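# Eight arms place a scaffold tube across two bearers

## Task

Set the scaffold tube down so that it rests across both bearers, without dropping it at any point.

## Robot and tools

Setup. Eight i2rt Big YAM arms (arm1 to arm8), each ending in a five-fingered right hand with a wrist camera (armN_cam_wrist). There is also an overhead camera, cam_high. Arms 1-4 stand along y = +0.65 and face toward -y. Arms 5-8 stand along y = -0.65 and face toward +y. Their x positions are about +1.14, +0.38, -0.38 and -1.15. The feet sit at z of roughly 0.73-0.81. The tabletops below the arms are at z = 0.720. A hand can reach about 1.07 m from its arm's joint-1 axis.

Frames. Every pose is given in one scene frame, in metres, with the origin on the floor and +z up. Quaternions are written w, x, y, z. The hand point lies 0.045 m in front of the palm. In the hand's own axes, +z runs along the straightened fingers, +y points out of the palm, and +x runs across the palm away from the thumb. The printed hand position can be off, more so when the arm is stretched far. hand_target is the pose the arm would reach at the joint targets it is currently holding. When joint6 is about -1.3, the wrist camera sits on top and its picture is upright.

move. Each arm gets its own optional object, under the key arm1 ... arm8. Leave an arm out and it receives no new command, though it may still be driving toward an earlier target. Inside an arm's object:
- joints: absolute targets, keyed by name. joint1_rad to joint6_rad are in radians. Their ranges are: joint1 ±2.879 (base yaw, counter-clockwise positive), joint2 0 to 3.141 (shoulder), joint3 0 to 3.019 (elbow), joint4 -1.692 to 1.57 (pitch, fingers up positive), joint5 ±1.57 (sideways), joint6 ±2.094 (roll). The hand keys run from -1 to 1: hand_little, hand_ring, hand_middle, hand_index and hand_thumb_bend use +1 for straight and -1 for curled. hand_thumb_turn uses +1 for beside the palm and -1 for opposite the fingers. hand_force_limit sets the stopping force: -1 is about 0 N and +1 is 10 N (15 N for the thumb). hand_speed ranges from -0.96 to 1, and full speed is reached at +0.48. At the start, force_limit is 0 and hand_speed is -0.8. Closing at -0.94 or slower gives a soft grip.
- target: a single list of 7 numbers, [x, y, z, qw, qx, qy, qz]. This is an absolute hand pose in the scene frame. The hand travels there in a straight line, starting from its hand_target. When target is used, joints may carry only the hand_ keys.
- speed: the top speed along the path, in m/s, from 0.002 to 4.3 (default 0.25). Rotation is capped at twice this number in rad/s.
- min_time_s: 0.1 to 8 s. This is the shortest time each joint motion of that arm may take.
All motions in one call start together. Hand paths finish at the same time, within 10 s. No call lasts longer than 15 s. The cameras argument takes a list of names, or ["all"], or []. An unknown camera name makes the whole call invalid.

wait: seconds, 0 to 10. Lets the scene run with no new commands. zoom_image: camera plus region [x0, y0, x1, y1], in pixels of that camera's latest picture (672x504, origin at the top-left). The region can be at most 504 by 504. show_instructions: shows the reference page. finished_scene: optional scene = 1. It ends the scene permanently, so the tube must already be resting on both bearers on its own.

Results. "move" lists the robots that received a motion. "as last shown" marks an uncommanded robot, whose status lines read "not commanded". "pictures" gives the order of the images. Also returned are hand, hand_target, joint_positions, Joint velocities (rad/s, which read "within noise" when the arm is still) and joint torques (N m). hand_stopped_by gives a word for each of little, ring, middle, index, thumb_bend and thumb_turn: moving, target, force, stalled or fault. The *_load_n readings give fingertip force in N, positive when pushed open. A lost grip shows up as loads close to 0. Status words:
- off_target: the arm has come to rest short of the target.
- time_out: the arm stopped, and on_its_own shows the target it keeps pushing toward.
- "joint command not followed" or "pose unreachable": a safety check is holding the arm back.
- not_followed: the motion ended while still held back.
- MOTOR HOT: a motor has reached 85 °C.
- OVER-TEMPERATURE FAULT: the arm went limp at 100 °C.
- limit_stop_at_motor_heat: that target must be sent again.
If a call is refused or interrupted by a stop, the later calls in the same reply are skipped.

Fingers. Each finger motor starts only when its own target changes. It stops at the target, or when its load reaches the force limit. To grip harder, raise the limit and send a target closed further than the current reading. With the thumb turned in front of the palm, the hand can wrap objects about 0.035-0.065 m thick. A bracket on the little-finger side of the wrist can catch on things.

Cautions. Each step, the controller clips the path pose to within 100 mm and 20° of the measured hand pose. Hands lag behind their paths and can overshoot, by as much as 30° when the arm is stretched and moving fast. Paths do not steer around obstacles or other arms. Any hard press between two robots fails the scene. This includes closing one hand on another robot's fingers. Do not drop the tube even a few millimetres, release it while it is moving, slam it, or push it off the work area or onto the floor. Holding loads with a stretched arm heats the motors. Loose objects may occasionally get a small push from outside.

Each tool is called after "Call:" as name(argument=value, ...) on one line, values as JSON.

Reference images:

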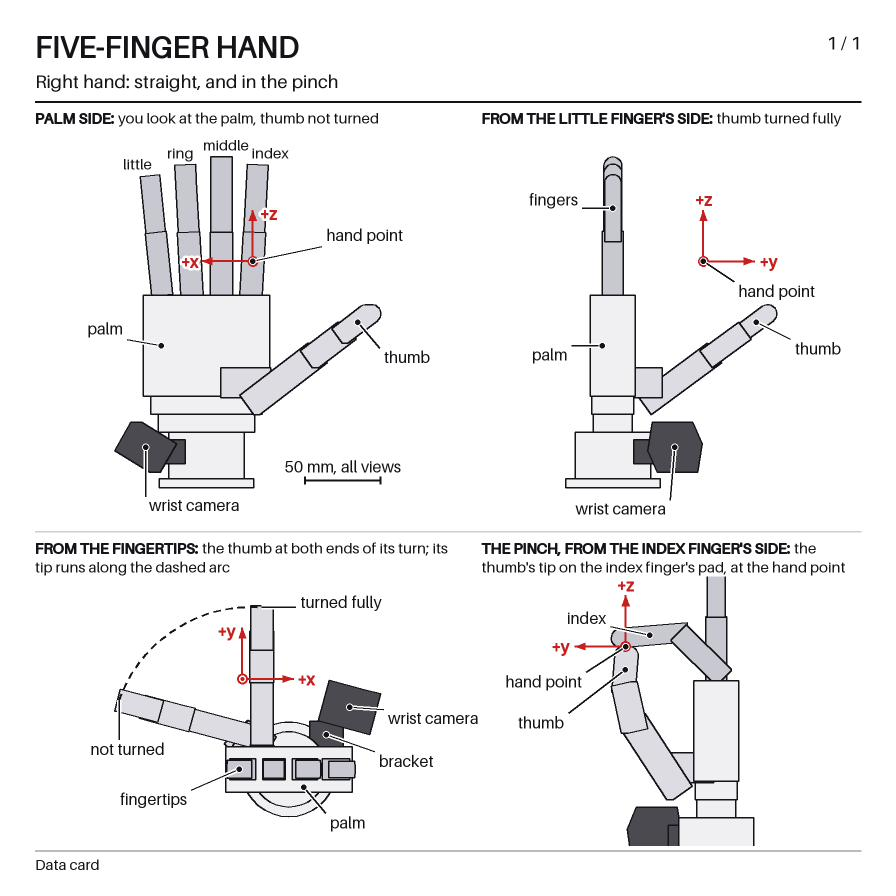

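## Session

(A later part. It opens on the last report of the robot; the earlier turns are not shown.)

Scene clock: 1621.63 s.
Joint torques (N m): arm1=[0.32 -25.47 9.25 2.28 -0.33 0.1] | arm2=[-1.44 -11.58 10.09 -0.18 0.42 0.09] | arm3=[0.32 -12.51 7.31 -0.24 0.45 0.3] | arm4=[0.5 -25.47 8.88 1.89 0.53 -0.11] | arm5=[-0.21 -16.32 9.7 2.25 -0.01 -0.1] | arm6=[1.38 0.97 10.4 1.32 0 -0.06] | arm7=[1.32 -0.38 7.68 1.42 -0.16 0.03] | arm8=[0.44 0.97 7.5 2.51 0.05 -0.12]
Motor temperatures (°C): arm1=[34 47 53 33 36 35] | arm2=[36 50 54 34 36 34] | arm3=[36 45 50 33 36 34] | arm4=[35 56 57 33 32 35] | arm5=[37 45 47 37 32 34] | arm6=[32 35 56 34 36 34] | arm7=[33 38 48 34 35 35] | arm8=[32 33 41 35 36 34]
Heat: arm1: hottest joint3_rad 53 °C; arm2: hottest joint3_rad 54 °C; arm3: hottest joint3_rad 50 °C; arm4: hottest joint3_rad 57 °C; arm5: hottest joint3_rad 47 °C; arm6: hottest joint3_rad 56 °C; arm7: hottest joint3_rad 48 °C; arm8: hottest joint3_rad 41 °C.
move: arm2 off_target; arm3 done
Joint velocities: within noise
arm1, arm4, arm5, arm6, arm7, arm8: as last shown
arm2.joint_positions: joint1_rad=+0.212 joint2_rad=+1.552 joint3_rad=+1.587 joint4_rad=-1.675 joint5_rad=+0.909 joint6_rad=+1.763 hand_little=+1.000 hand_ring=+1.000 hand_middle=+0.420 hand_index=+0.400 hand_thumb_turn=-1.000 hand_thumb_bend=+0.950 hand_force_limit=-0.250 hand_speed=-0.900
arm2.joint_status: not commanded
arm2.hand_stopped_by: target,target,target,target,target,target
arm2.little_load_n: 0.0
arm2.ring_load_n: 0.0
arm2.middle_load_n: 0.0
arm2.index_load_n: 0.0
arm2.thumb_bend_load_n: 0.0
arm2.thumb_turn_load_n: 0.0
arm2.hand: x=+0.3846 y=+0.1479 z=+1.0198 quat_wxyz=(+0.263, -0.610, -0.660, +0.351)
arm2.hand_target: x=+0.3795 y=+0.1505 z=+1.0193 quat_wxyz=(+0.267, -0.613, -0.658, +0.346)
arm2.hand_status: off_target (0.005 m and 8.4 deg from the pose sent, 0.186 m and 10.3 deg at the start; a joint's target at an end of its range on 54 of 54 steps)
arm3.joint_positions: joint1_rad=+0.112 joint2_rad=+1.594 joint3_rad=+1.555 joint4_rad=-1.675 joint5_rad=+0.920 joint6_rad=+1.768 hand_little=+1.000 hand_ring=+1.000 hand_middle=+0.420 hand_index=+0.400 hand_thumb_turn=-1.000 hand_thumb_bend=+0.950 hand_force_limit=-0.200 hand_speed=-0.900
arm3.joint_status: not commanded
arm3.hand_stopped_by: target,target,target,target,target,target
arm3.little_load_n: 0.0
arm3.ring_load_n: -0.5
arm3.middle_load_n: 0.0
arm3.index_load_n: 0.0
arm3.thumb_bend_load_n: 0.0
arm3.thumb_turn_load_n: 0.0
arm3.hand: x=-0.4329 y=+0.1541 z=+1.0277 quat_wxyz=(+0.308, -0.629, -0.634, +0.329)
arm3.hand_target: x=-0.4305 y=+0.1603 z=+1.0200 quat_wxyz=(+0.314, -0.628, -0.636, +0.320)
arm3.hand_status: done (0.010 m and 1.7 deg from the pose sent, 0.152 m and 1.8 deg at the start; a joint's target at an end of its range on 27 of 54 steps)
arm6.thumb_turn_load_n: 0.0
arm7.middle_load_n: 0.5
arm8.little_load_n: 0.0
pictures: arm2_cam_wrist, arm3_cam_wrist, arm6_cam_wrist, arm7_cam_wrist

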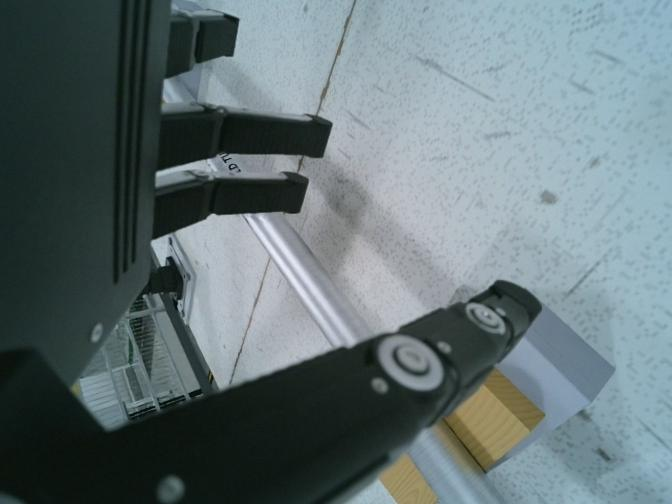

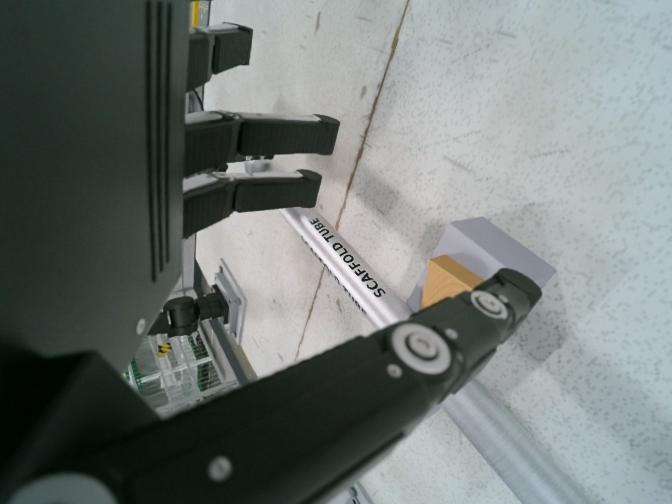

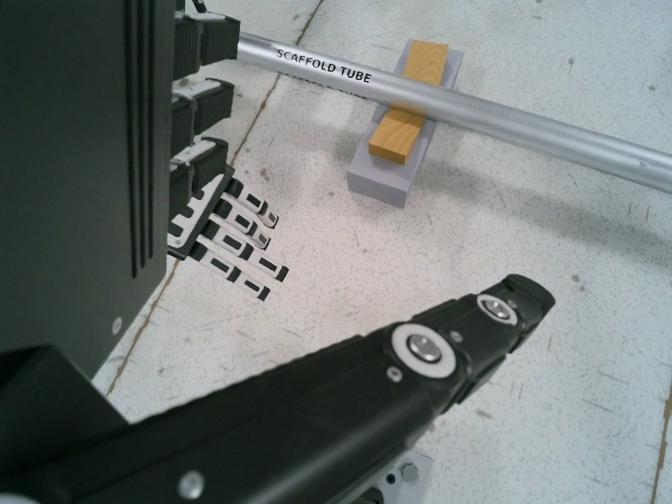

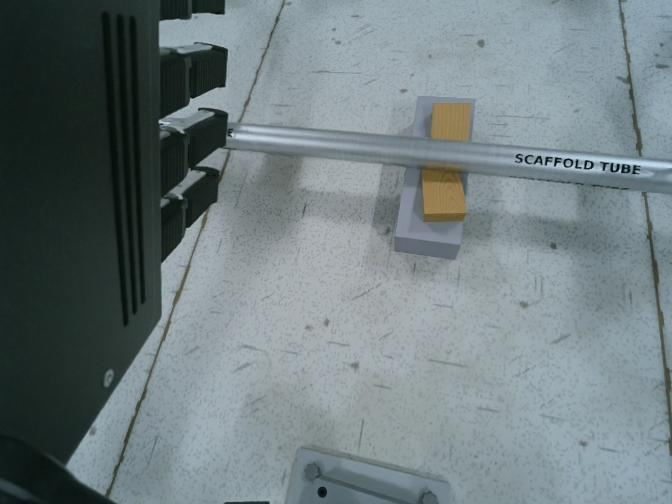

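Call:
move(arm1={"joints": {"hand_little": 0.6, "hand_ring": 0.6, "hand_middle": 0.6, "hand_index": 0.6, "hand_thumb_bend": 0.98, "hand_speed": -0.92}}, arm4={"joints": {"hand_little": 0.6, "hand_ring": 0.6, "hand_middle": 0.6, "hand_index": 0.6, "hand_thumb_bend": 0.98, "hand_speed": -0.92}}, cameras=["arm1_cam_wrist", "arm4_cam_wrist", "arm6_cam_wrist", "arm7_cam_wrist"])

Scene clock: 1626.47 s.
Joint torques (N m): arm1=[0.15 -25.29 9.29 2.29 -0.32 0.1] | arm2=[-1.38 -11.52 10.09 -0.18 0.42 0.09] | arm3=[0.85 -12.51 7.31 -0.09 0.46 0.28] | arm4=[-0.67 -25.64 8.83 1.91 0.53 -0.13] | arm5=[-1.03 -16.03 9.7 2.28 0 -0.08] | arm6=[1.67 1.32 10.41 1.35 -0.05 -0.08] | arm7=[1.14 -0.32 7.61 1.5 -0.15 0.01] | arm8=[0.44 1.08 7.47 2.29 0.01 -0.13]
Motor temperatures (°C): arm1=[34 47 53 33 36 35] | arm2=[36 50 54 34 36 34] | arm3=[36 45 50 33 36 34] | arm4=[35 56 57 33 32 35] | arm5=[37 45 47 37 32 34] | arm6=[32 35 56 34 36 34] | arm7=[33 38 48 34 35 35] | arm8=[32 33 41 35 36 34]
Heat: arm1: hottest joint3_rad 53 °C; arm2: hottest joint3_rad 54 °C; arm3: hottest joint3_rad 50 °C; arm4: hottest joint3_rad 57 °C; arm5: hottest joint3_rad 47 °C; arm6: hottest joint3_rad 56 °C; arm7: hottest joint3_rad 48 °C; arm8: hottest joint3_rad 41 °C.
move: arm1 done; arm4 done
Joint velocities: within noise
arm1.joint_positions: joint1_rad=-0.328 joint2_rad=+2.190 joint3_rad=+1.770 joint4_rad=-0.339 joint5_rad=-0.271 joint6_rad=-0.196 hand_little=+0.600 hand_ring=+0.600 hand_middle=+0.600 hand_index=+0.600 hand_thumb_turn=-1.000 hand_thumb_bend=+0.980 hand_force_limit=+0.100 hand_speed=-0.920
arm1.joint_status: all done
arm1.hand_stopped_by: target,target,target,target,target,target
arm1.little_load_n: 0.0
arm1.ring_load_n: 0.0
arm1.middle_load_n: 0.0
arm1.index_load_n: 0.0
arm1.thumb_bend_load_n: 0.0
arm1.thumb_turn_load_n: 0.0
arm1.hand: x=+0.9361 y=-0.1099 z=+0.8242 quat_wxyz=(-0.017, -0.015, -0.914, +0.405)
arm1.hand_target: x=+0.9372 y=-0.1182 z=+0.8395 quat_wxyz=(-0.017, -0.015, -0.908, +0.418)
arm1.hand_status: not commanded
arm2, arm3, arm5, arm6, arm7, arm8: as last shown
arm2.middle_load_n: -0.5
arm3.ring_load_n: 0.0
arm3.hand_target: x=-0.4305 y=+0.1603 z=+1.0200 quat_wxyz=(+0.314, -0.627, -0.636, +0.320)
arm4.joint_positions: joint1_rad=+0.380 joint2_rad=+2.057 joint3_rad=+1.666 joint4_rad=-0.436 joint5_rad=+0.349 joint6_rad=+0.261 hand_little=+0.600 hand_ring=+0.600 hand_middle=+0.600 hand_index=+0.600 hand_thumb_turn=-1.000 hand_thumb_bend=+0.980 hand_force_limit=+0.100 hand_speed=-0.920
arm4.joint_status: all done
arm4.hand_stopped_by: target,target,target,target,target,target
arm4.little_load_n: 0.0
arm4.ring_load_n: 0.0
arm4.middle_load_n: 0.0
arm4.index_load_n: 0.0
arm4.thumb_bend_load_n: 0.0
arm4.thumb_turn_load_n: 0.0
arm4.hand: x=-0.8843 y=-0.0621 z=+0.8301 quat_wxyz=(+0.042, -0.003, -0.919, +0.391)
arm4.hand_target: x=-0.8861 y=-0.0729 z=+0.8478 quat_wxyz=(+0.040, -0.010, -0.912, +0.407)
arm4.hand_status: not commanded
arm7.middle_load_n: 0.0

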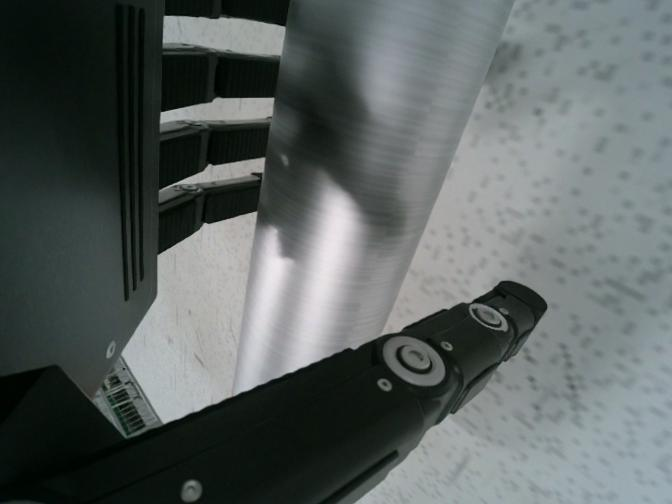

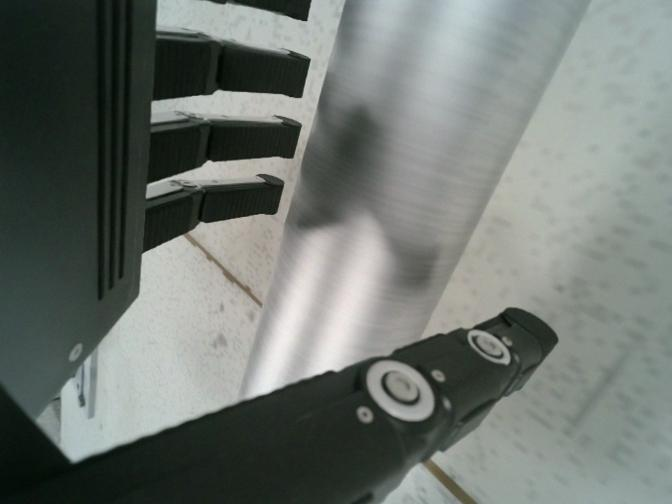

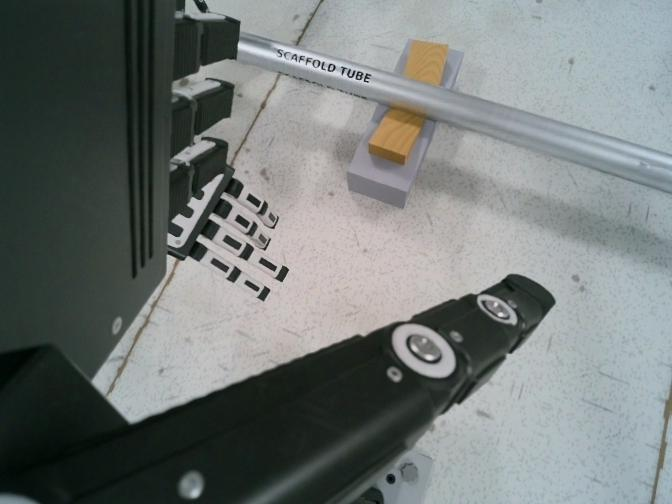

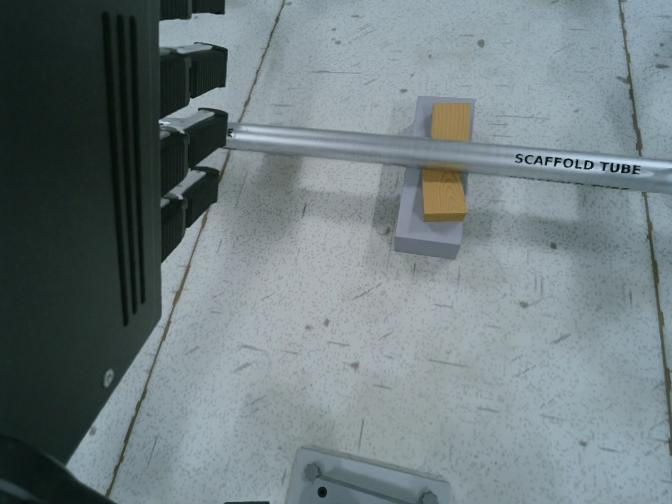

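Call:
move(arm1={"joints": {"hand_little": 1, "hand_ring": 1, "hand_middle": 1, "hand_index": 1, "hand_speed": -0.88}}, arm4={"joints": {"hand_little": 1, "hand_ring": 1, "hand_middle": 1, "hand_index": 1, "hand_speed": -0.88}}, cameras=["arm1_cam_wrist", "arm4_cam_wrist"])

Scene clock: 1629.30 s.
Joint torques (N m): arm1=[-0.09 -25.41 9.31 2.36 -0.32 0.09] | arm2=[-1.38 -11.52 10.09 -0.18 0.42 0.09] | arm3=[0.32 -12.63 7.27 -0.13 0.4 0.3] | arm4=[-0.56 -26.11 8.94 1.65 0.53 -0.11] | arm5=[-1.03 -15.74 9.73 2.33 0.01 -0.05] | arm6=[1.2 1.38 10.18 1.31 -0.11 -0.11] | arm7=[1.03 0.03 7.68 1.39 -0.17 0.01] | arm8=[0.5 1.38 7.6 2.36 0.06 -0.12]
Motor temperatures (°C): arm1=[34 47 53 33 36 35] | arm2=[36 49 53 34 36 34] | arm3=[36 44 49 33 36 34] | arm4=[35 56 57 33 32 35] | arm5=[37 45 47 37 32 34] | arm6=[32 35 56 34 36 34] | arm7=[33 38 48 34 35 35] | arm8=[32 33 41 35 36 34]
Heat: arm1: hottest joint3_rad 53 °C; arm2: hottest joint3_rad 53 °C; arm3: hottest joint3_rad 49 °C; arm4: hottest joint3_rad 57 °C; arm5: hottest joint3_rad 47 °C; arm6: hottest joint3_rad 56 °C; arm7: hottest joint3_rad 48 °C; arm8: hottest joint3_rad 41 °C.
move: arm1 done; arm4 done
Joint velocities: within noise
arm1.joint_positions: joint1_rad=-0.328 joint2_rad=+2.190 joint3_rad=+1.770 joint4_rad=-0.339 joint5_rad=-0.271 joint6_rad=-0.196 hand_little=+1.000 hand_ring=+1.000 hand_middle=+1.000 hand_index=+1.000 hand_thumb_turn=-1.000 hand_thumb_bend=+0.980 hand_force_limit=+0.100 hand_speed=-0.880
arm1.joint_status: all done
arm1.hand_stopped_by: target,target,target,target,target,target
arm1.little_load_n: 0.0
arm1.ring_load_n: 0.0
arm1.middle_load_n: 0.0
arm1.index_load_n: 0.0
arm1.thumb_bend_load_n: 0.0
arm1.thumb_turn_load_n: 0.0
arm1.hand: x=+0.9361 y=-0.1099 z=+0.8242 quat_wxyz=(-0.017, -0.015, -0.914, +0.405)
arm1.hand_target: x=+0.9372 y=-0.1182 z=+0.8395 quat_wxyz=(-0.017, -0.015, -0.908, +0.418)
arm1.hand_status: not commanded
arm2, arm3: as last shown
arm2.little_load_n: -0.5
arm2.middle_load_n: 0.0
arm2.thumb_turn_load_n: 0.5
arm3.middle_load_n: -0.5
arm3.thumb_bend_load_n: -0.5
arm4.joint_positions: joint1_rad=+0.380 joint2_rad=+2.057 joint3_rad=+1.666 joint4_rad=-0.436 joint5_rad=+0.349 joint6_rad=+0.261 hand_little=+1.000 hand_ring=+1.000 hand_middle=+1.000 hand_index=+1.000 hand_thumb_turn=-1.000 hand_thumb_bend=+0.980 hand_force_limit=+0.100 hand_speed=-0.880
arm4.joint_status: all done
arm4.hand_stopped_by: target,target,target,target,target,target
arm4.little_load_n: 0.0
arm4.ring_load_n: 0.0
arm4.middle_load_n: 0.0
arm4.index_load_n: 0.0
arm4.thumb_bend_load_n: -0.5
arm4.thumb_turn_load_n: 0.0
arm4.hand: x=-0.8843 y=-0.0621 z=+0.8301 quat_wxyz=(+0.042, -0.003, -0.919, +0.391)
arm4.hand_target: x=-0.8860 y=-0.0729 z=+0.8478 quat_wxyz=(+0.040, -0.010, -0.912, +0.407)
arm4.hand_status: not commanded
arm5.joint_positions: joint1_rad=-1.090 joint2_rad=+1.543 joint3_rad=+1.389 joint4_rad=-0.582 joint5_rad=+0.417 joint6_rad=+0.331 hand_little=+1.000 hand_ring=+1.000 hand_middle=+0.400 hand_index=+0.400 hand_thumb_turn=-1.000 hand_thumb_bend=+0.990 hand_force_limit=-0.300 hand_speed=-0.500
arm5.joint_status: not commanded
arm5.hand_stopped_by: target,target,target,target,target,target
arm5.little_load_n: 0.0
arm5.ring_load_n: 0.0
arm5.middle_load_n: 0.0
arm5.index_load_n: 0.0
arm5.thumb_bend_load_n: -0.5
arm5.thumb_turn_load_n: 0.0
arm5.hand: x=-0.5861 y=-0.3747 z=+0.9877 quat_wxyz=(-0.305, +0.638, -0.635, +0.311)
arm5.hand_target: x=-0.5800 y=-0.3798 z=+1.0002 quat_wxyz=(-0.319, +0.631, -0.632, +0.318)
arm5.hand_status: not commanded
arm6.joint_positions: joint1_rad=+0.212 joint2_rad=+0.619 joint3_rad=+1.286 joint4_rad=-1.392 joint5_rad=-0.177 joint6_rad=-1.299 hand_little=+1.000 hand_ring=+1.000 hand_middle=+1.000 hand_index=+1.000 hand_thumb_turn=-1.000 hand_thumb_bend=+0.990 hand_force_limit=-0.600 hand_speed=-0.500
arm6.joint_status: not commanded
arm6.hand_stopped_by: target,target,target,target,target,target
arm6.little_load_n: 0.0
arm6.ring_load_n: 0.0
arm6.middle_load_n: 0.0
arm6.index_load_n: 0.0
arm6.thumb_bend_load_n: 0.0
arm6.thumb_turn_load_n: 0.5
arm6.hand: x=-0.4214 y=-0.4315 z=+1.1613 quat_wxyz=(-0.391, +0.626, +0.659, +0.143)
arm6.hand_target: x=-0.4222 y=-0.4362 z=+1.1787 quat_wxyz=(-0.402, +0.613, +0.663, +0.150)
arm6.hand_status: not commanded
arm7.joint_positions: joint1_rad=+0.107 joint2_rad=+0.617 joint3_rad=+1.327 joint4_rad=-1.407 joint5_rad=-0.191 joint6_rad=-1.323 hand_little=+1.000 hand_ring=+1.000 hand_middle=+1.000 hand_index=+1.000 hand_thumb_turn=+1.000 hand_thumb_bend=+1.000 hand_force_limit=+0.000 hand_speed=-0.800
arm7.joint_status: not commanded
arm7.hand_stopped_by: target,target,target,target,target,target
arm7.little_load_n: 0.0
arm7.ring_load_n: 0.0
arm7.middle_load_n: 0.0
arm7.index_load_n: -0.5
arm7.thumb_bend_load_n: 0.0
arm7.thumb_turn_load_n: 0.0
arm7.hand: x=+0.3786 y=-0.4257 z=+1.2011 quat_wxyz=(-0.391, +0.670, +0.605, +0.182)
arm7.hand_target: x=+0.3786 y=-0.4251 z=+1.2113 quat_wxyz=(-0.399, +0.665, +0.602, +0.189)
arm7.hand_status: not commanded
arm8.joint_positions: joint1_rad=+0.250 joint2_rad=+0.614 joint3_rad=+1.437 joint4_rad=-1.429 joint5_rad=-0.161 joint6_rad=-1.429 hand_little=+1.000 hand_ring=+1.000 hand_middle=+1.000 hand_index=+1.000 hand_thumb_turn=+1.000 hand_thumb_bend=+1.000 hand_force_limit=+0.000 hand_speed=-0.800
arm8.joint_status: not commanded
arm8.hand_stopped_by: target,target,target,target,target,target
arm8.little_load_n: 0.0
arm8.ring_load_n: 0.0
arm8.middle_load_n: 0.0
arm8.index_load_n: 0.0
arm8.thumb_bend_load_n: 0.0
arm8.thumb_turn_load_n: 0.0
arm8.hand: x=+1.1066 y=-0.4290 z=+1.2434 quat_wxyz=(-0.419, +0.562, +0.685, +0.199)
arm8.hand_target: x=+1.1068 y=-0.4298 z=+1.2514 quat_wxyz=(-0.426, +0.558, +0.682, +0.205)
arm8.hand_status: not commanded

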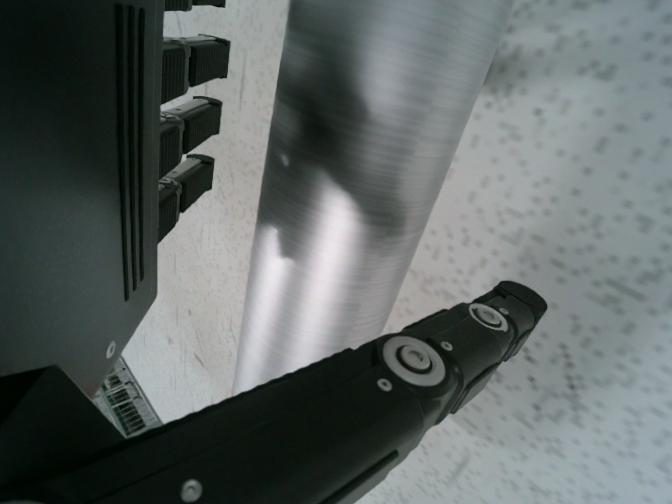

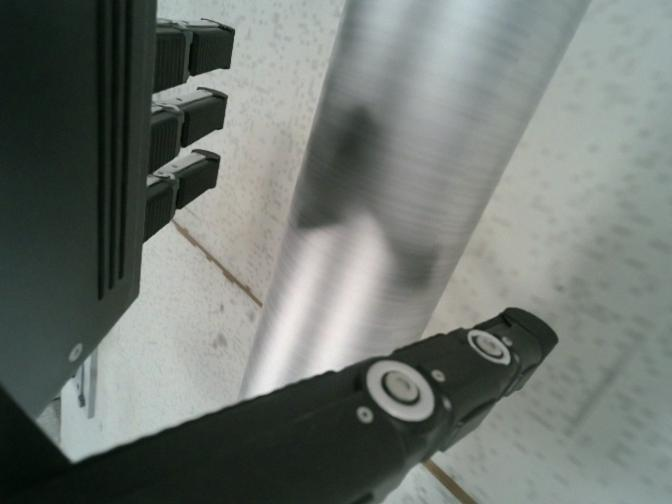

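Call:
move(arm1={"target": [0.937, -0.112, 0.96, -0.017, -0.015, -0.912, 0.41], "speed": 0.1}, arm4={"target": [-0.886, -0.066, 0.96, 0.041, -0.006, -0.916, 0.399], "speed": 0.1}, cameras=["arm1_cam_wrist", "arm4_cam_wrist", "arm6_cam_wrist", "arm7_cam_wrist"])

Call:
zoom_image(camera="arm6_cam_wrist", region=[350, 0, 530, 130])

Call:
zoom_image(camera="arm7_cam_wrist", region=[370, 40, 510, 180])

Scene clock: 1636.50 s.
Joint torques (N m): arm1=[-0.09 -24.53 11.84 1.33 -0.25 0.05] | arm2=[-1.44 -11.52 10.09 -0.18 0.42 0.09] | arm3=[0.97 -12.63 7.42 -0.12 0.4 0.3] | arm4=[0.44 -25.76 11.22 0.88 0.3 -0.12] | arm5=[-0.79 -15.74 9.66 2.32 -0.01 -0.09] | arm6=[1.79 0.85 10.15 1.1 -0.07 -0.16] | arm7=[1.55 -0.03 7.61 1.55 -0.17 0.01] | arm8=[0.73 1.03 7.57 2.26 0.05 -0.14]
Motor temperatures (°C): arm1=[34 47 53 33 36 35] | arm2=[36 49 53 34 35 34] | arm3=[36 44 49 33 36 34] | arm4=[35 56 57 33 32 35] | arm5=[37 45 47 37 32 34] | arm6=[32 35 56 34 36 34] | arm7=[33 38 48 34 35 35] | arm8=[32 33 41 35 36 34]
Heat: arm1: hottest joint3_rad 53 °C; arm2: hottest joint3_rad 53 °C; arm3: hottest joint3_rad 49 °C; arm4: hottest joint3_rad 57 °C; arm5: hottest joint3_rad 47 °C; arm6: hottest joint3_rad 56 °C; arm7: hottest joint3_rad 48 °C; arm8: hottest joint3_rad 41 °C.
move: arm1 off_target; arm4 off_target
Joint velocities: within noise
arm1.joint_positions: joint1_rad=-0.328 joint2_rad=+2.079 joint3_rad=+1.898 joint4_rad=-0.594 joint5_rad=-0.271 joint6_rad=-0.196 hand_little=+1.000 hand_ring=+1.000 hand_middle=+1.000 hand_index=+1.000 hand_thumb_turn=-1.000 hand_thumb_bend=+0.980 hand_force_limit=+0.100 hand_speed=-0.880
arm1.joint_status: not commanded
arm1.hand_stopped_by: target,target,target,target,target,target
arm1.little_load_n: 0.0
arm1.ring_load_n: 0.0
arm1.middle_load_n: 0.0
arm1.index_load_n: 0.0
arm1.thumb_bend_load_n: 0.0
arm1.thumb_turn_load_n: 0.0
arm1.hand: x=+0.9384 y=-0.1036 z=+0.9373 quat_wxyz=(-0.019, -0.017, -0.917, +0.397)
arm1.hand_target: x=+0.9373 y=-0.1112 z=+0.9599 quat_wxyz=(-0.017, -0.015, -0.912, +0.410)
arm1.hand_status: off_target (0.024 m and 1.6 deg from the pose sent, 0.136 m and 0.7 deg at the start)
arm2, arm3, arm5, arm6, arm7, arm8: as last shown
arm2.little_load_n: 0.0
arm2.thumb_turn_load_n: 0.0
arm3.middle_load_n: 0.0
arm3.thumb_bend_load_n: 0.0
arm3.thumb_turn_load_n: 0.5
arm4.joint_positions: joint1_rad=+0.380 joint2_rad=+1.975 joint3_rad=+1.815 joint4_rad=-0.689 joint5_rad=+0.349 joint6_rad=+0.261 hand_little=+1.000 hand_ring=+1.000 hand_middle=+1.000 hand_index=+1.000 hand_thumb_turn=-1.000 hand_thumb_bend=+0.980 hand_force_limit=+0.100 hand_speed=-0.880
arm4.joint_status: not commanded
arm4.hand_stopped_by: target,target,target,target,target,target
arm4.little_load_n: 0.0
arm4.ring_load_n: -0.5
arm4.middle_load_n: 0.0
arm4.index_load_n: 0.0
arm4.thumb_bend_load_n: 0.0
arm4.thumb_turn_load_n: 0.0
arm4.hand: x=-0.8861 y=-0.0557 z=+0.9302 quat_wxyz=(+0.046, -0.001, -0.923, +0.382)
arm4.hand_target: x=-0.8864 y=-0.0651 z=+0.9599 quat_wxyz=(+0.041, -0.006, -0.916, +0.399)
arm4.hand_status: off_target (0.032 m and 2.3 deg from the pose sent, 0.130 m and 1.1 deg at the start)
arm5.thumb_bend_load_n: 0.0
arm6.thumb_turn_load_n: 0.0
arm7.index_load_n: 0.0

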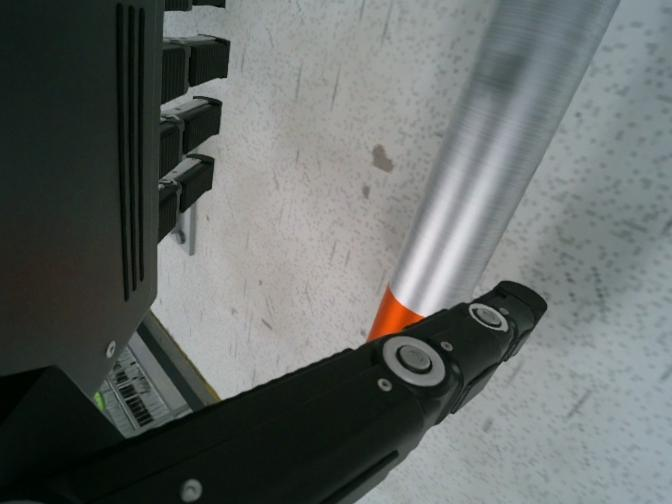

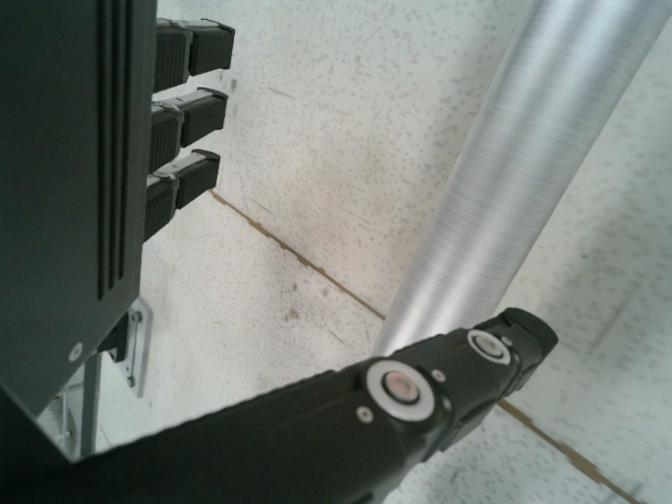

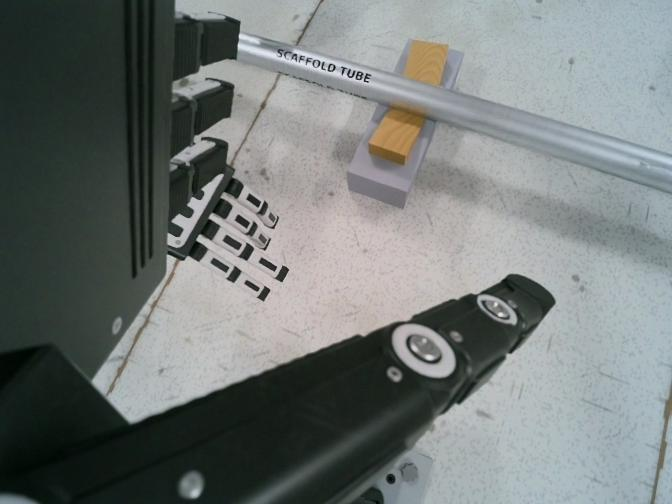

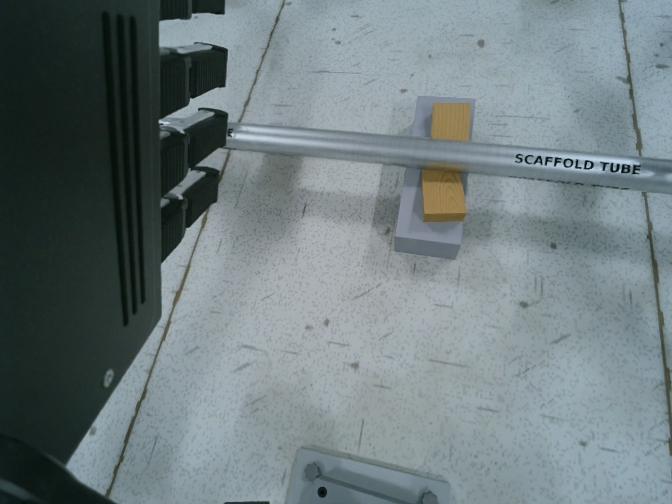

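Scaled by 2.800.

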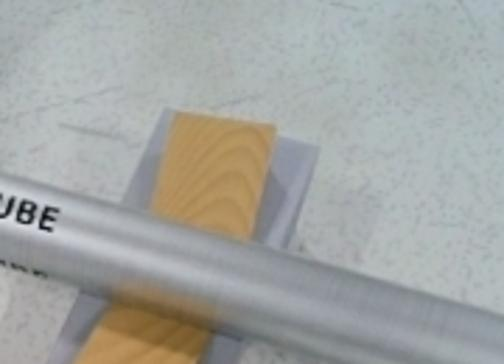

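Scaled by 3.600.

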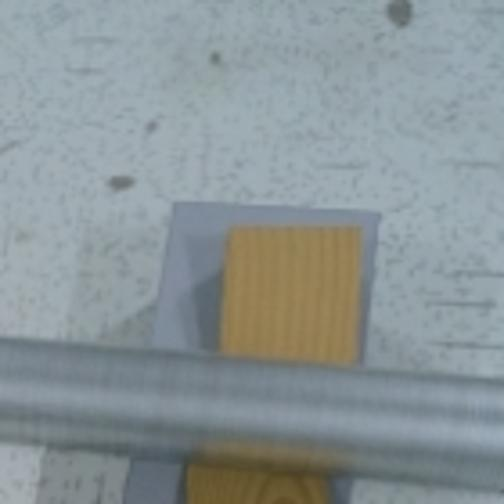

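Call:
move(arm1={"target": [0.95, 0.0, 1.04, -0.017, -0.015, -0.912, 0.41], "speed": 0.15}, arm4={"target": [-0.90, 0.03, 1.04, 0.041, -0.006, -0.916, 0.399], "speed": 0.15}, cameras=["cam_high", "arm6_cam_wrist", "arm7_cam_wrist"])

Call:
zoom_image(camera="cam_high", region=[130, 160, 560, 360])

Call:
wait(seconds=3, cameras=["arm6_cam_wrist", "arm7_cam_wrist"])

Call:
zoom_image(camera="arm6_cam_wrist", region=[350, 0, 530, 130])

Call:
zoom_image(camera="arm7_cam_wrist", region=[370, 40, 510, 180])

Scene clock: 1641.67 s.
Joint torques (N m): arm1=[-1.08 -19.43 8.59 1.43 -0.38 -0.13] | arm2=[-1.44 -11.52 10.09 -0.18 0.42 0.09] | arm3=[0.56 -12.69 7.3 -0.08 0.42 0.29] | arm4=[1.08 -20.42 8.29 0.85 0.58 0.08] | arm5=[-0.73 -15.91 9.65 2.29 0.01 -0.06] | arm6=[1.44 1.2 10.44 1.25 -0.03 -0.01] | arm7=[1.2 -0.26 7.62 1.48 -0.19 -0.01] | arm8=[0.21 1.32 7.51 2.3 0.03 -0.12]
Motor temperatures (°C): arm1=[34 47 54 33 36 35] | arm2=[36 49 52 34 35 34] | arm3=[36 44 49 33 36 34] | arm4=[35 56 57 33 32 35] | arm5=[37 45 47 37 32 34] | arm6=[32 35 56 34 36 34] | arm7=[33 38 48 34 35 35] | arm8=[32 33 41 35 36 34]
Heat: arm1: hottest joint3_rad 54 °C; arm2: hottest joint3_rad 52 °C; arm3: hottest joint3_rad 49 °C; arm4: hottest joint3_rad 57 °C; arm5: hottest joint3_rad 47 °C; arm6: hottest joint3_rad 56 °C; arm7: hottest joint3_rad 48 °C; arm8: hottest joint3_rad 41 °C.
move: arm1 done; arm4 done
Joint velocities: within noise
arm1.joint_positions: joint1_rad=-0.359 joint2_rad=+1.746 joint3_rad=+1.652 joint4_rad=-0.646 joint5_rad=-0.300 joint6_rad=-0.208 hand_little=+1.000 hand_ring=+1.000 hand_middle=+1.000 hand_index=+1.000 hand_thumb_turn=-1.000 hand_thumb_bend=+0.980 hand_force_limit=+0.100 hand_speed=-0.880
arm1.joint_status: not commanded
arm1.hand_stopped_by: target,target,target,target,target,target
arm1.little_load_n: 0.0
arm1.ring_load_n: 0.0
arm1.middle_load_n: 0.0
arm1.index_load_n: 0.0
arm1.thumb_bend_load_n: 0.0
arm1.thumb_turn_load_n: 0.0
arm1.hand: x=+0.9555 y=-0.0073 z=+1.0415 quat_wxyz=(-0.018, -0.016, -0.909, +0.416)
arm1.hand_target: x=+0.9502 y=-0.0002 z=+1.0401 quat_wxyz=(-0.017, -0.015, -0.912, +0.410)
arm1.hand_status: done (0.009 m and 0.8 deg from the pose sent, 0.146 m and 1.6 deg at the start)
arm2, arm3, arm5, arm6, arm7, arm8: as last shown
arm3.thumb_turn_load_n: 0.0
arm4.joint_positions: joint1_rad=+0.406 joint2_rad=+1.701 joint3_rad=+1.687 joint4_rad=-0.797 joint5_rad=+0.372 joint6_rad=+0.261 hand_little=+1.000 hand_ring=+1.000 hand_middle=+1.000 hand_index=+1.000 hand_thumb_turn=-1.000 hand_thumb_bend=+0.980 hand_force_limit=+0.100 hand_speed=-0.880
arm4.joint_status: not commanded
arm4.hand_stopped_by: target,target,target,target,target,target
arm4.little_load_n: 0.0
arm4.ring_load_n: 0.0
arm4.middle_load_n: 0.0
arm4.index_load_n: -0.5
arm4.thumb_bend_load_n: 0.0
arm4.thumb_turn_load_n: 0.0
arm4.hand: x=-0.9043 y=+0.0240 z=+1.0372 quat_wxyz=(+0.044, +0.003, -0.915, +0.401)
arm4.hand_target: x=-0.9008 y=+0.0302 z=+1.0397 quat_wxyz=(+0.043, -0.002, -0.916, +0.399)
arm4.hand_status: done (0.008 m and 1.1 deg from the pose sent, 0.140 m and 2.3 deg at the start)
arm5.ring_load_n: -0.5
arm5.middle_load_n: -0.5
arm8.index_load_n: 0.5
pictures: arm6_cam_wrist, arm7_cam_wrist, cam_high

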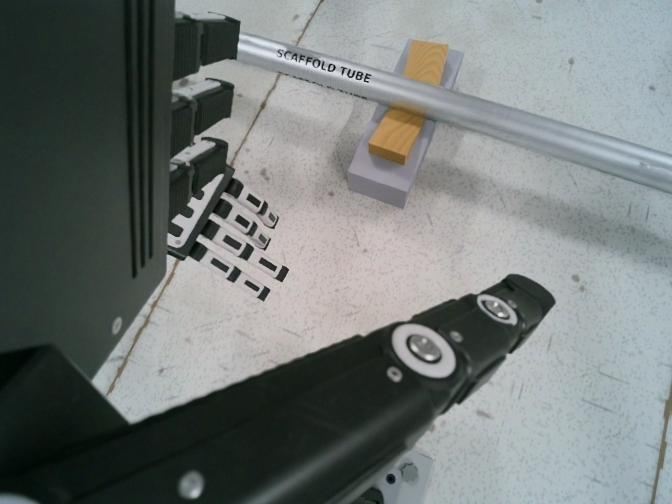

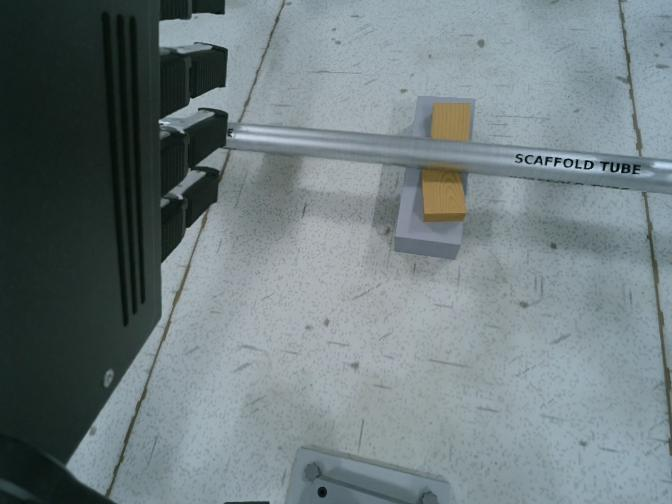

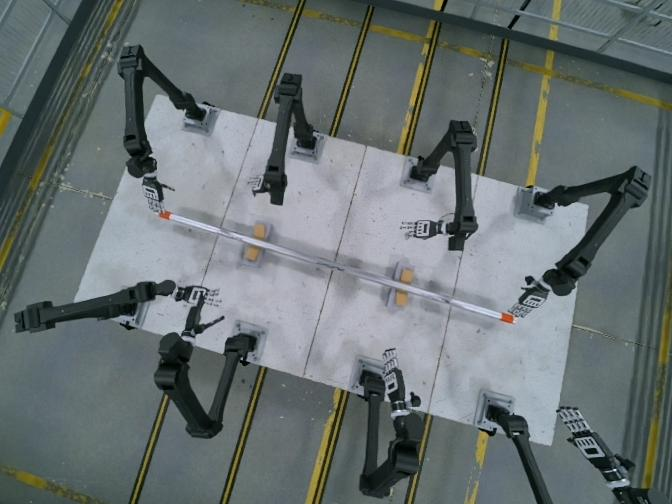

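Scaled by 1.172.

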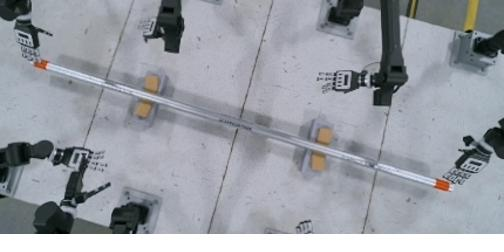

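Scene clock: 1644.67 s.
Joint torques (N m): arm1=[-0.91 -19.72 8.65 1.42 -0.38 -0.12] | arm2=[-1.38 -11.52 10.09 -0.17 0.42 0.09] | arm3=[1.08 -12.69 7.24 -0.12 0.43 0.3] | arm4=[1.03 -21.01 8.14 0.73 0.5 0.06] | arm5=[-0.85 -15.68 9.74 2.45 0.01 -0.12] | arm6=[1.38 0.62 10.21 1.28 -0.04 -0.07] | arm7=[1.38 -0.09 7.66 1.51 -0.15 0.04] | arm8=[0.26 1.32 7.46 2.4 0.07 -0.13]
Motor temperatures (°C): arm1=[34 47 53 33 36 35] | arm2=[36 49 52 34 35 34] | arm3=[36 44 49 33 36 34] | arm4=[35 55 56 33 32 35] | arm5=[37 45 47 37 32 34] | arm6=[32 35 56 34 36 34] | arm7=[33 38 48 34 35 35] | arm8=[32 33 41 35 36 34]
Heat: arm1: hottest joint3_rad 53 °C; arm2: hottest joint3_rad 52 °C; arm3: hottest joint3_rad 49 °C; arm4: hottest joint3_rad 56 °C; arm5: hottest joint3_rad 47 °C; arm6: hottest joint3_rad 56 °C; arm7: hottest joint3_rad 48 °C; arm8: hottest joint3_rad 41 °C.
Joint velocities: within noise
arm1.joint_positions: joint1_rad=-0.359 joint2_rad=+1.746 joint3_rad=+1.652 joint4_rad=-0.646 joint5_rad=-0.300 joint6_rad=-0.208 hand_little=+1.000 hand_ring=+1.000 hand_middle=+1.000 hand_index=+1.000 hand_thumb_turn=-1.000 hand_thumb_bend=+0.980 hand_force_limit=+0.100 hand_speed=-0.880
arm1.joint_status: not commanded
arm1.hand_stopped_by: target,target,target,target,target,target
arm1.little_load_n: 0.0
arm1.ring_load_n: 0.0
arm1.middle_load_n: 0.0
arm1.index_load_n: 0.0
arm1.thumb_bend_load_n: 0.0
arm1.thumb_turn_load_n: 0.0
arm1.hand: x=+0.9555 y=-0.0073 z=+1.0415 quat_wxyz=(-0.018, -0.016, -0.909, +0.416)
arm1.hand_target: x=+0.9502 y=-0.0002 z=+1.0401 quat_wxyz=(-0.017, -0.015, -0.912, +0.410)
arm1.hand_status: done (0.009 m and 0.8 deg from the pose sent, 0.146 m and 1.6 deg at the start)
arm2.joint_positions: joint1_rad=+0.212 joint2_rad=+1.552 joint3_rad=+1.587 joint4_rad=-1.675 joint5_rad=+0.909 joint6_rad=+1.763 hand_little=+1.000 hand_ring=+1.000 hand_middle=+0.420 hand_index=+0.400 hand_thumb_turn=-1.000 hand_thumb_bend=+0.950 hand_force_limit=-0.250 hand_speed=-0.900
arm2.joint_status: not commanded
arm2.hand_stopped_by: target,target,target,target,target,target
arm2.little_load_n: 0.0
arm2.ring_load_n: 0.0
arm2.middle_load_n: 0.0
arm2.index_load_n: 0.0
arm2.thumb_bend_load_n: 0.0
arm2.thumb_turn_load_n: 0.0
arm2.hand: x=+0.3846 y=+0.1479 z=+1.0198 quat_wxyz=(+0.263, -0.610, -0.660, +0.351)
arm2.hand_target: x=+0.3795 y=+0.1505 z=+1.0193 quat_wxyz=(+0.267, -0.613, -0.658, +0.346)
arm2.hand_status: not commanded
arm3.joint_positions: joint1_rad=+0.112 joint2_rad=+1.594 joint3_rad=+1.555 joint4_rad=-1.675 joint5_rad=+0.920 joint6_rad=+1.768 hand_little=+1.000 hand_ring=+1.000 hand_middle=+0.420 hand_index=+0.400 hand_thumb_turn=-1.000 hand_thumb_bend=+0.950 hand_force_limit=-0.200 hand_speed=-0.900
arm3.joint_status: not commanded
arm3.hand_stopped_by: target,target,target,target,target,target
arm3.little_load_n: -0.5
arm3.ring_load_n: 0.0
arm3.middle_load_n: 0.0
arm3.index_load_n: 0.0
arm3.thumb_bend_load_n: 0.0
arm3.thumb_turn_load_n: 0.0
arm3.hand: x=-0.4329 y=+0.1541 z=+1.0277 quat_wxyz=(+0.308, -0.629, -0.634, +0.329)
arm3.hand_target: x=-0.4305 y=+0.1603 z=+1.0200 quat_wxyz=(+0.314, -0.627, -0.636, +0.320)
arm3.hand_status: not commanded
arm4.joint_positions: joint1_rad=+0.406 joint2_rad=+1.701 joint3_rad=+1.687 joint4_rad=-0.797 joint5_rad=+0.372 joint6_rad=+0.261 hand_little=+1.000 hand_ring=+1.000 hand_middle=+1.000 hand_index=+1.000 hand_thumb_turn=-1.000 hand_thumb_bend=+0.980 hand_force_limit=+0.100 hand_speed=-0.880
arm4.joint_status: not commanded
arm4.hand_stopped_by: target,target,target,target,target,target
arm4.little_load_n: -0.5
arm4.ring_load_n: -0.5
arm4.middle_load_n: 0.0
arm4.index_load_n: 0.0
arm4.thumb_bend_load_n: 0.0
arm4.thumb_turn_load_n: 0.0
arm4.hand: x=-0.9043 y=+0.0240 z=+1.0372 quat_wxyz=(+0.044, +0.003, -0.915, +0.401)
arm4.hand_target: x=-0.9008 y=+0.0302 z=+1.0397 quat_wxyz=(+0.043, -0.002, -0.916, +0.399)
arm4.hand_status: done (0.008 m and 1.1 deg from the pose sent, 0.140 m and 2.3 deg at the start)
arm5.joint_positions: joint1_rad=-1.090 joint2_rad=+1.543 joint3_rad=+1.389 joint4_rad=-0.582 joint5_rad=+0.417 joint6_rad=+0.331 hand_little=+1.000 hand_ring=+1.000 hand_middle=+0.400 hand_index=+0.400 hand_thumb_turn=-1.000 hand_thumb_bend=+0.990 hand_force_limit=-0.300 hand_speed=-0.500
arm5.joint_status: not commanded
arm5.hand_stopped_by: target,target,target,target,target,target
arm5.little_load_n: 0.0
arm5.ring_load_n: 0.0
arm5.middle_load_n: 0.0
arm5.index_load_n: 0.0
arm5.thumb_bend_load_n: 0.0
arm5.thumb_turn_load_n: 0.0
arm5.hand: x=-0.5861 y=-0.3747 z=+0.9877 quat_wxyz=(-0.305, +0.638, -0.635, +0.311)
arm5.hand_target: x=-0.5800 y=-0.3798 z=+1.0002 quat_wxyz=(-0.319, +0.631, -0.632, +0.318)
arm5.hand_status: not commanded
arm6.joint_positions: joint1_rad=+0.212 joint2_rad=+0.619 joint3_rad=+1.286 joint4_rad=-1.392 joint5_rad=-0.177 joint6_rad=-1.299 hand_little=+1.000 hand_ring=+1.000 hand_middle=+1.000 hand_index=+1.000 hand_thumb_turn=-1.000 hand_thumb_bend=+0.990 hand_force_limit=-0.600 hand_speed=-0.500
arm6.joint_status: not commanded
arm6.hand_stopped_by: target,target,target,target,target,target
arm6.little_load_n: 0.0
arm6.ring_load_n: 0.0
arm6.middle_load_n: 0.0
arm6.index_load_n: 0.0
arm6.thumb_bend_load_n: 0.0
arm6.thumb_turn_load_n: 0.5
arm6.hand: x=-0.4214 y=-0.4315 z=+1.1613 quat_wxyz=(-0.391, +0.626, +0.659, +0.143)
arm6.hand_target: x=-0.4222 y=-0.4362 z=+1.1787 quat_wxyz=(-0.402, +0.613, +0.663, +0.150)
arm6.hand_status: not commanded
arm7.joint_positions: joint1_rad=+0.107 joint2_rad=+0.617 joint3_rad=+1.327 joint4_rad=-1.407 joint5_rad=-0.191 joint6_rad=-1.323 hand_little=+1.000 hand_ring=+1.000 hand_middle=+1.000 hand_index=+1.000 hand_thumb_turn=+1.000 hand_thumb_bend=+1.000 hand_force_limit=+0.000 hand_speed=-0.800
arm7.joint_status: not commanded
arm7.hand_stopped_by: target,target,target,target,target,target
arm7.little_load_n: 0.0
arm7.ring_load_n: 0.0
arm7.middle_load_n: 0.0
arm7.index_load_n: 0.0
arm7.thumb_bend_load_n: 0.0
arm7.thumb_turn_load_n: 0.0
arm7.hand: x=+0.3786 y=-0.4257 z=+1.2011 quat_wxyz=(-0.391, +0.670, +0.605, +0.182)
arm7.hand_target: x=+0.3786 y=-0.4251 z=+1.2113 quat_wxyz=(-0.399, +0.665, +0.602, +0.189)
arm7.hand_status: not commanded
arm8.joint_positions: joint1_rad=+0.250 joint2_rad=+0.614 joint3_rad=+1.437 joint4_rad=-1.429 joint5_rad=-0.161 joint6_rad=-1.429 hand_little=+1.000 hand_ring=+1.000 hand_middle=+1.000 hand_index=+1.000 hand_thumb_turn=+1.000 hand_thumb_bend=+1.000 hand_force_limit=+0.000 hand_speed=-0.800
arm8.joint_status: not commanded
arm8.hand_stopped_by: target,target,target,target,target,target
arm8.little_load_n: 0.0
arm8.ring_load_n: 0.0
arm8.middle_load_n: 0.0
arm8.index_load_n: 0.0
arm8.thumb_bend_load_n: 0.0
arm8.thumb_turn_load_n: 0.0
arm8.hand: x=+1.1066 y=-0.4290 z=+1.2434 quat_wxyz=(-0.419, +0.562, +0.685, +0.199)
arm8.hand_target: x=+1.1068 y=-0.4298 z=+1.2514 quat_wxyz=(-0.426, +0.558, +0.682, +0.205)
arm8.hand_status: not commanded
wait: 3.00 s; at rest by 0.27 s

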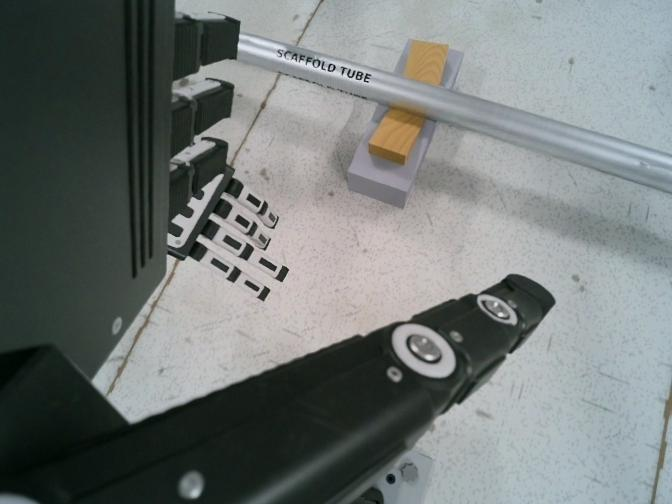

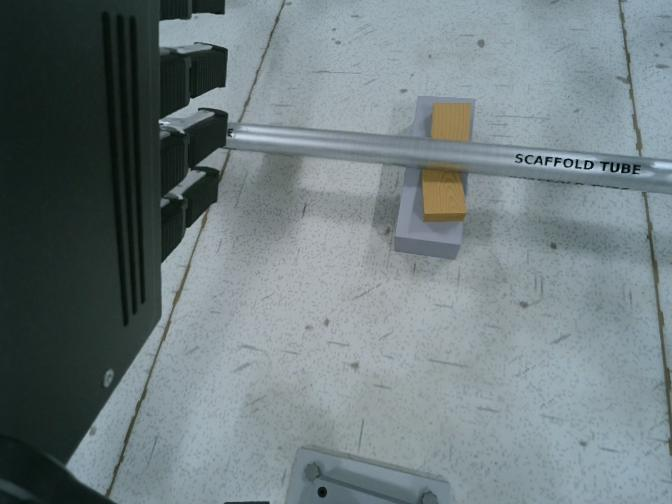

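Scaled by 2.800.

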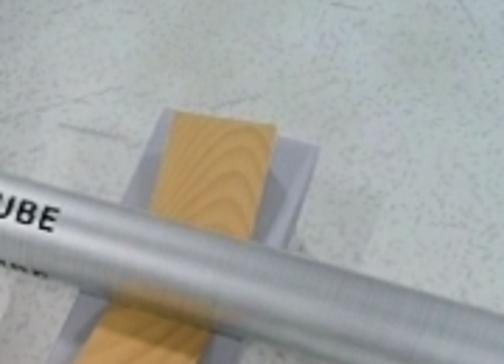

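Scaled by 3.600.

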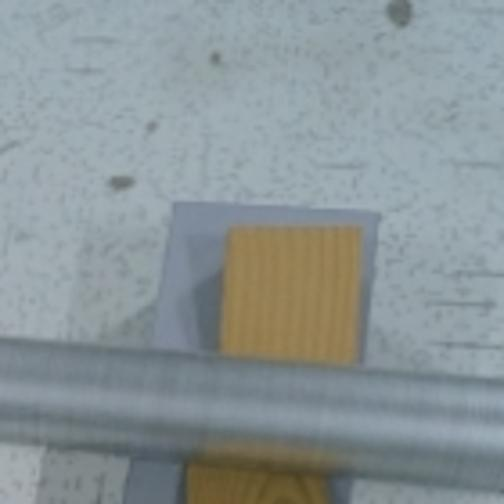

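The tube rests still on both bearers, with a wedge on each side at each bearer, and every arm is clear of it.

Call:
finished_scene(scene=1)

The scene is finished: the task was done.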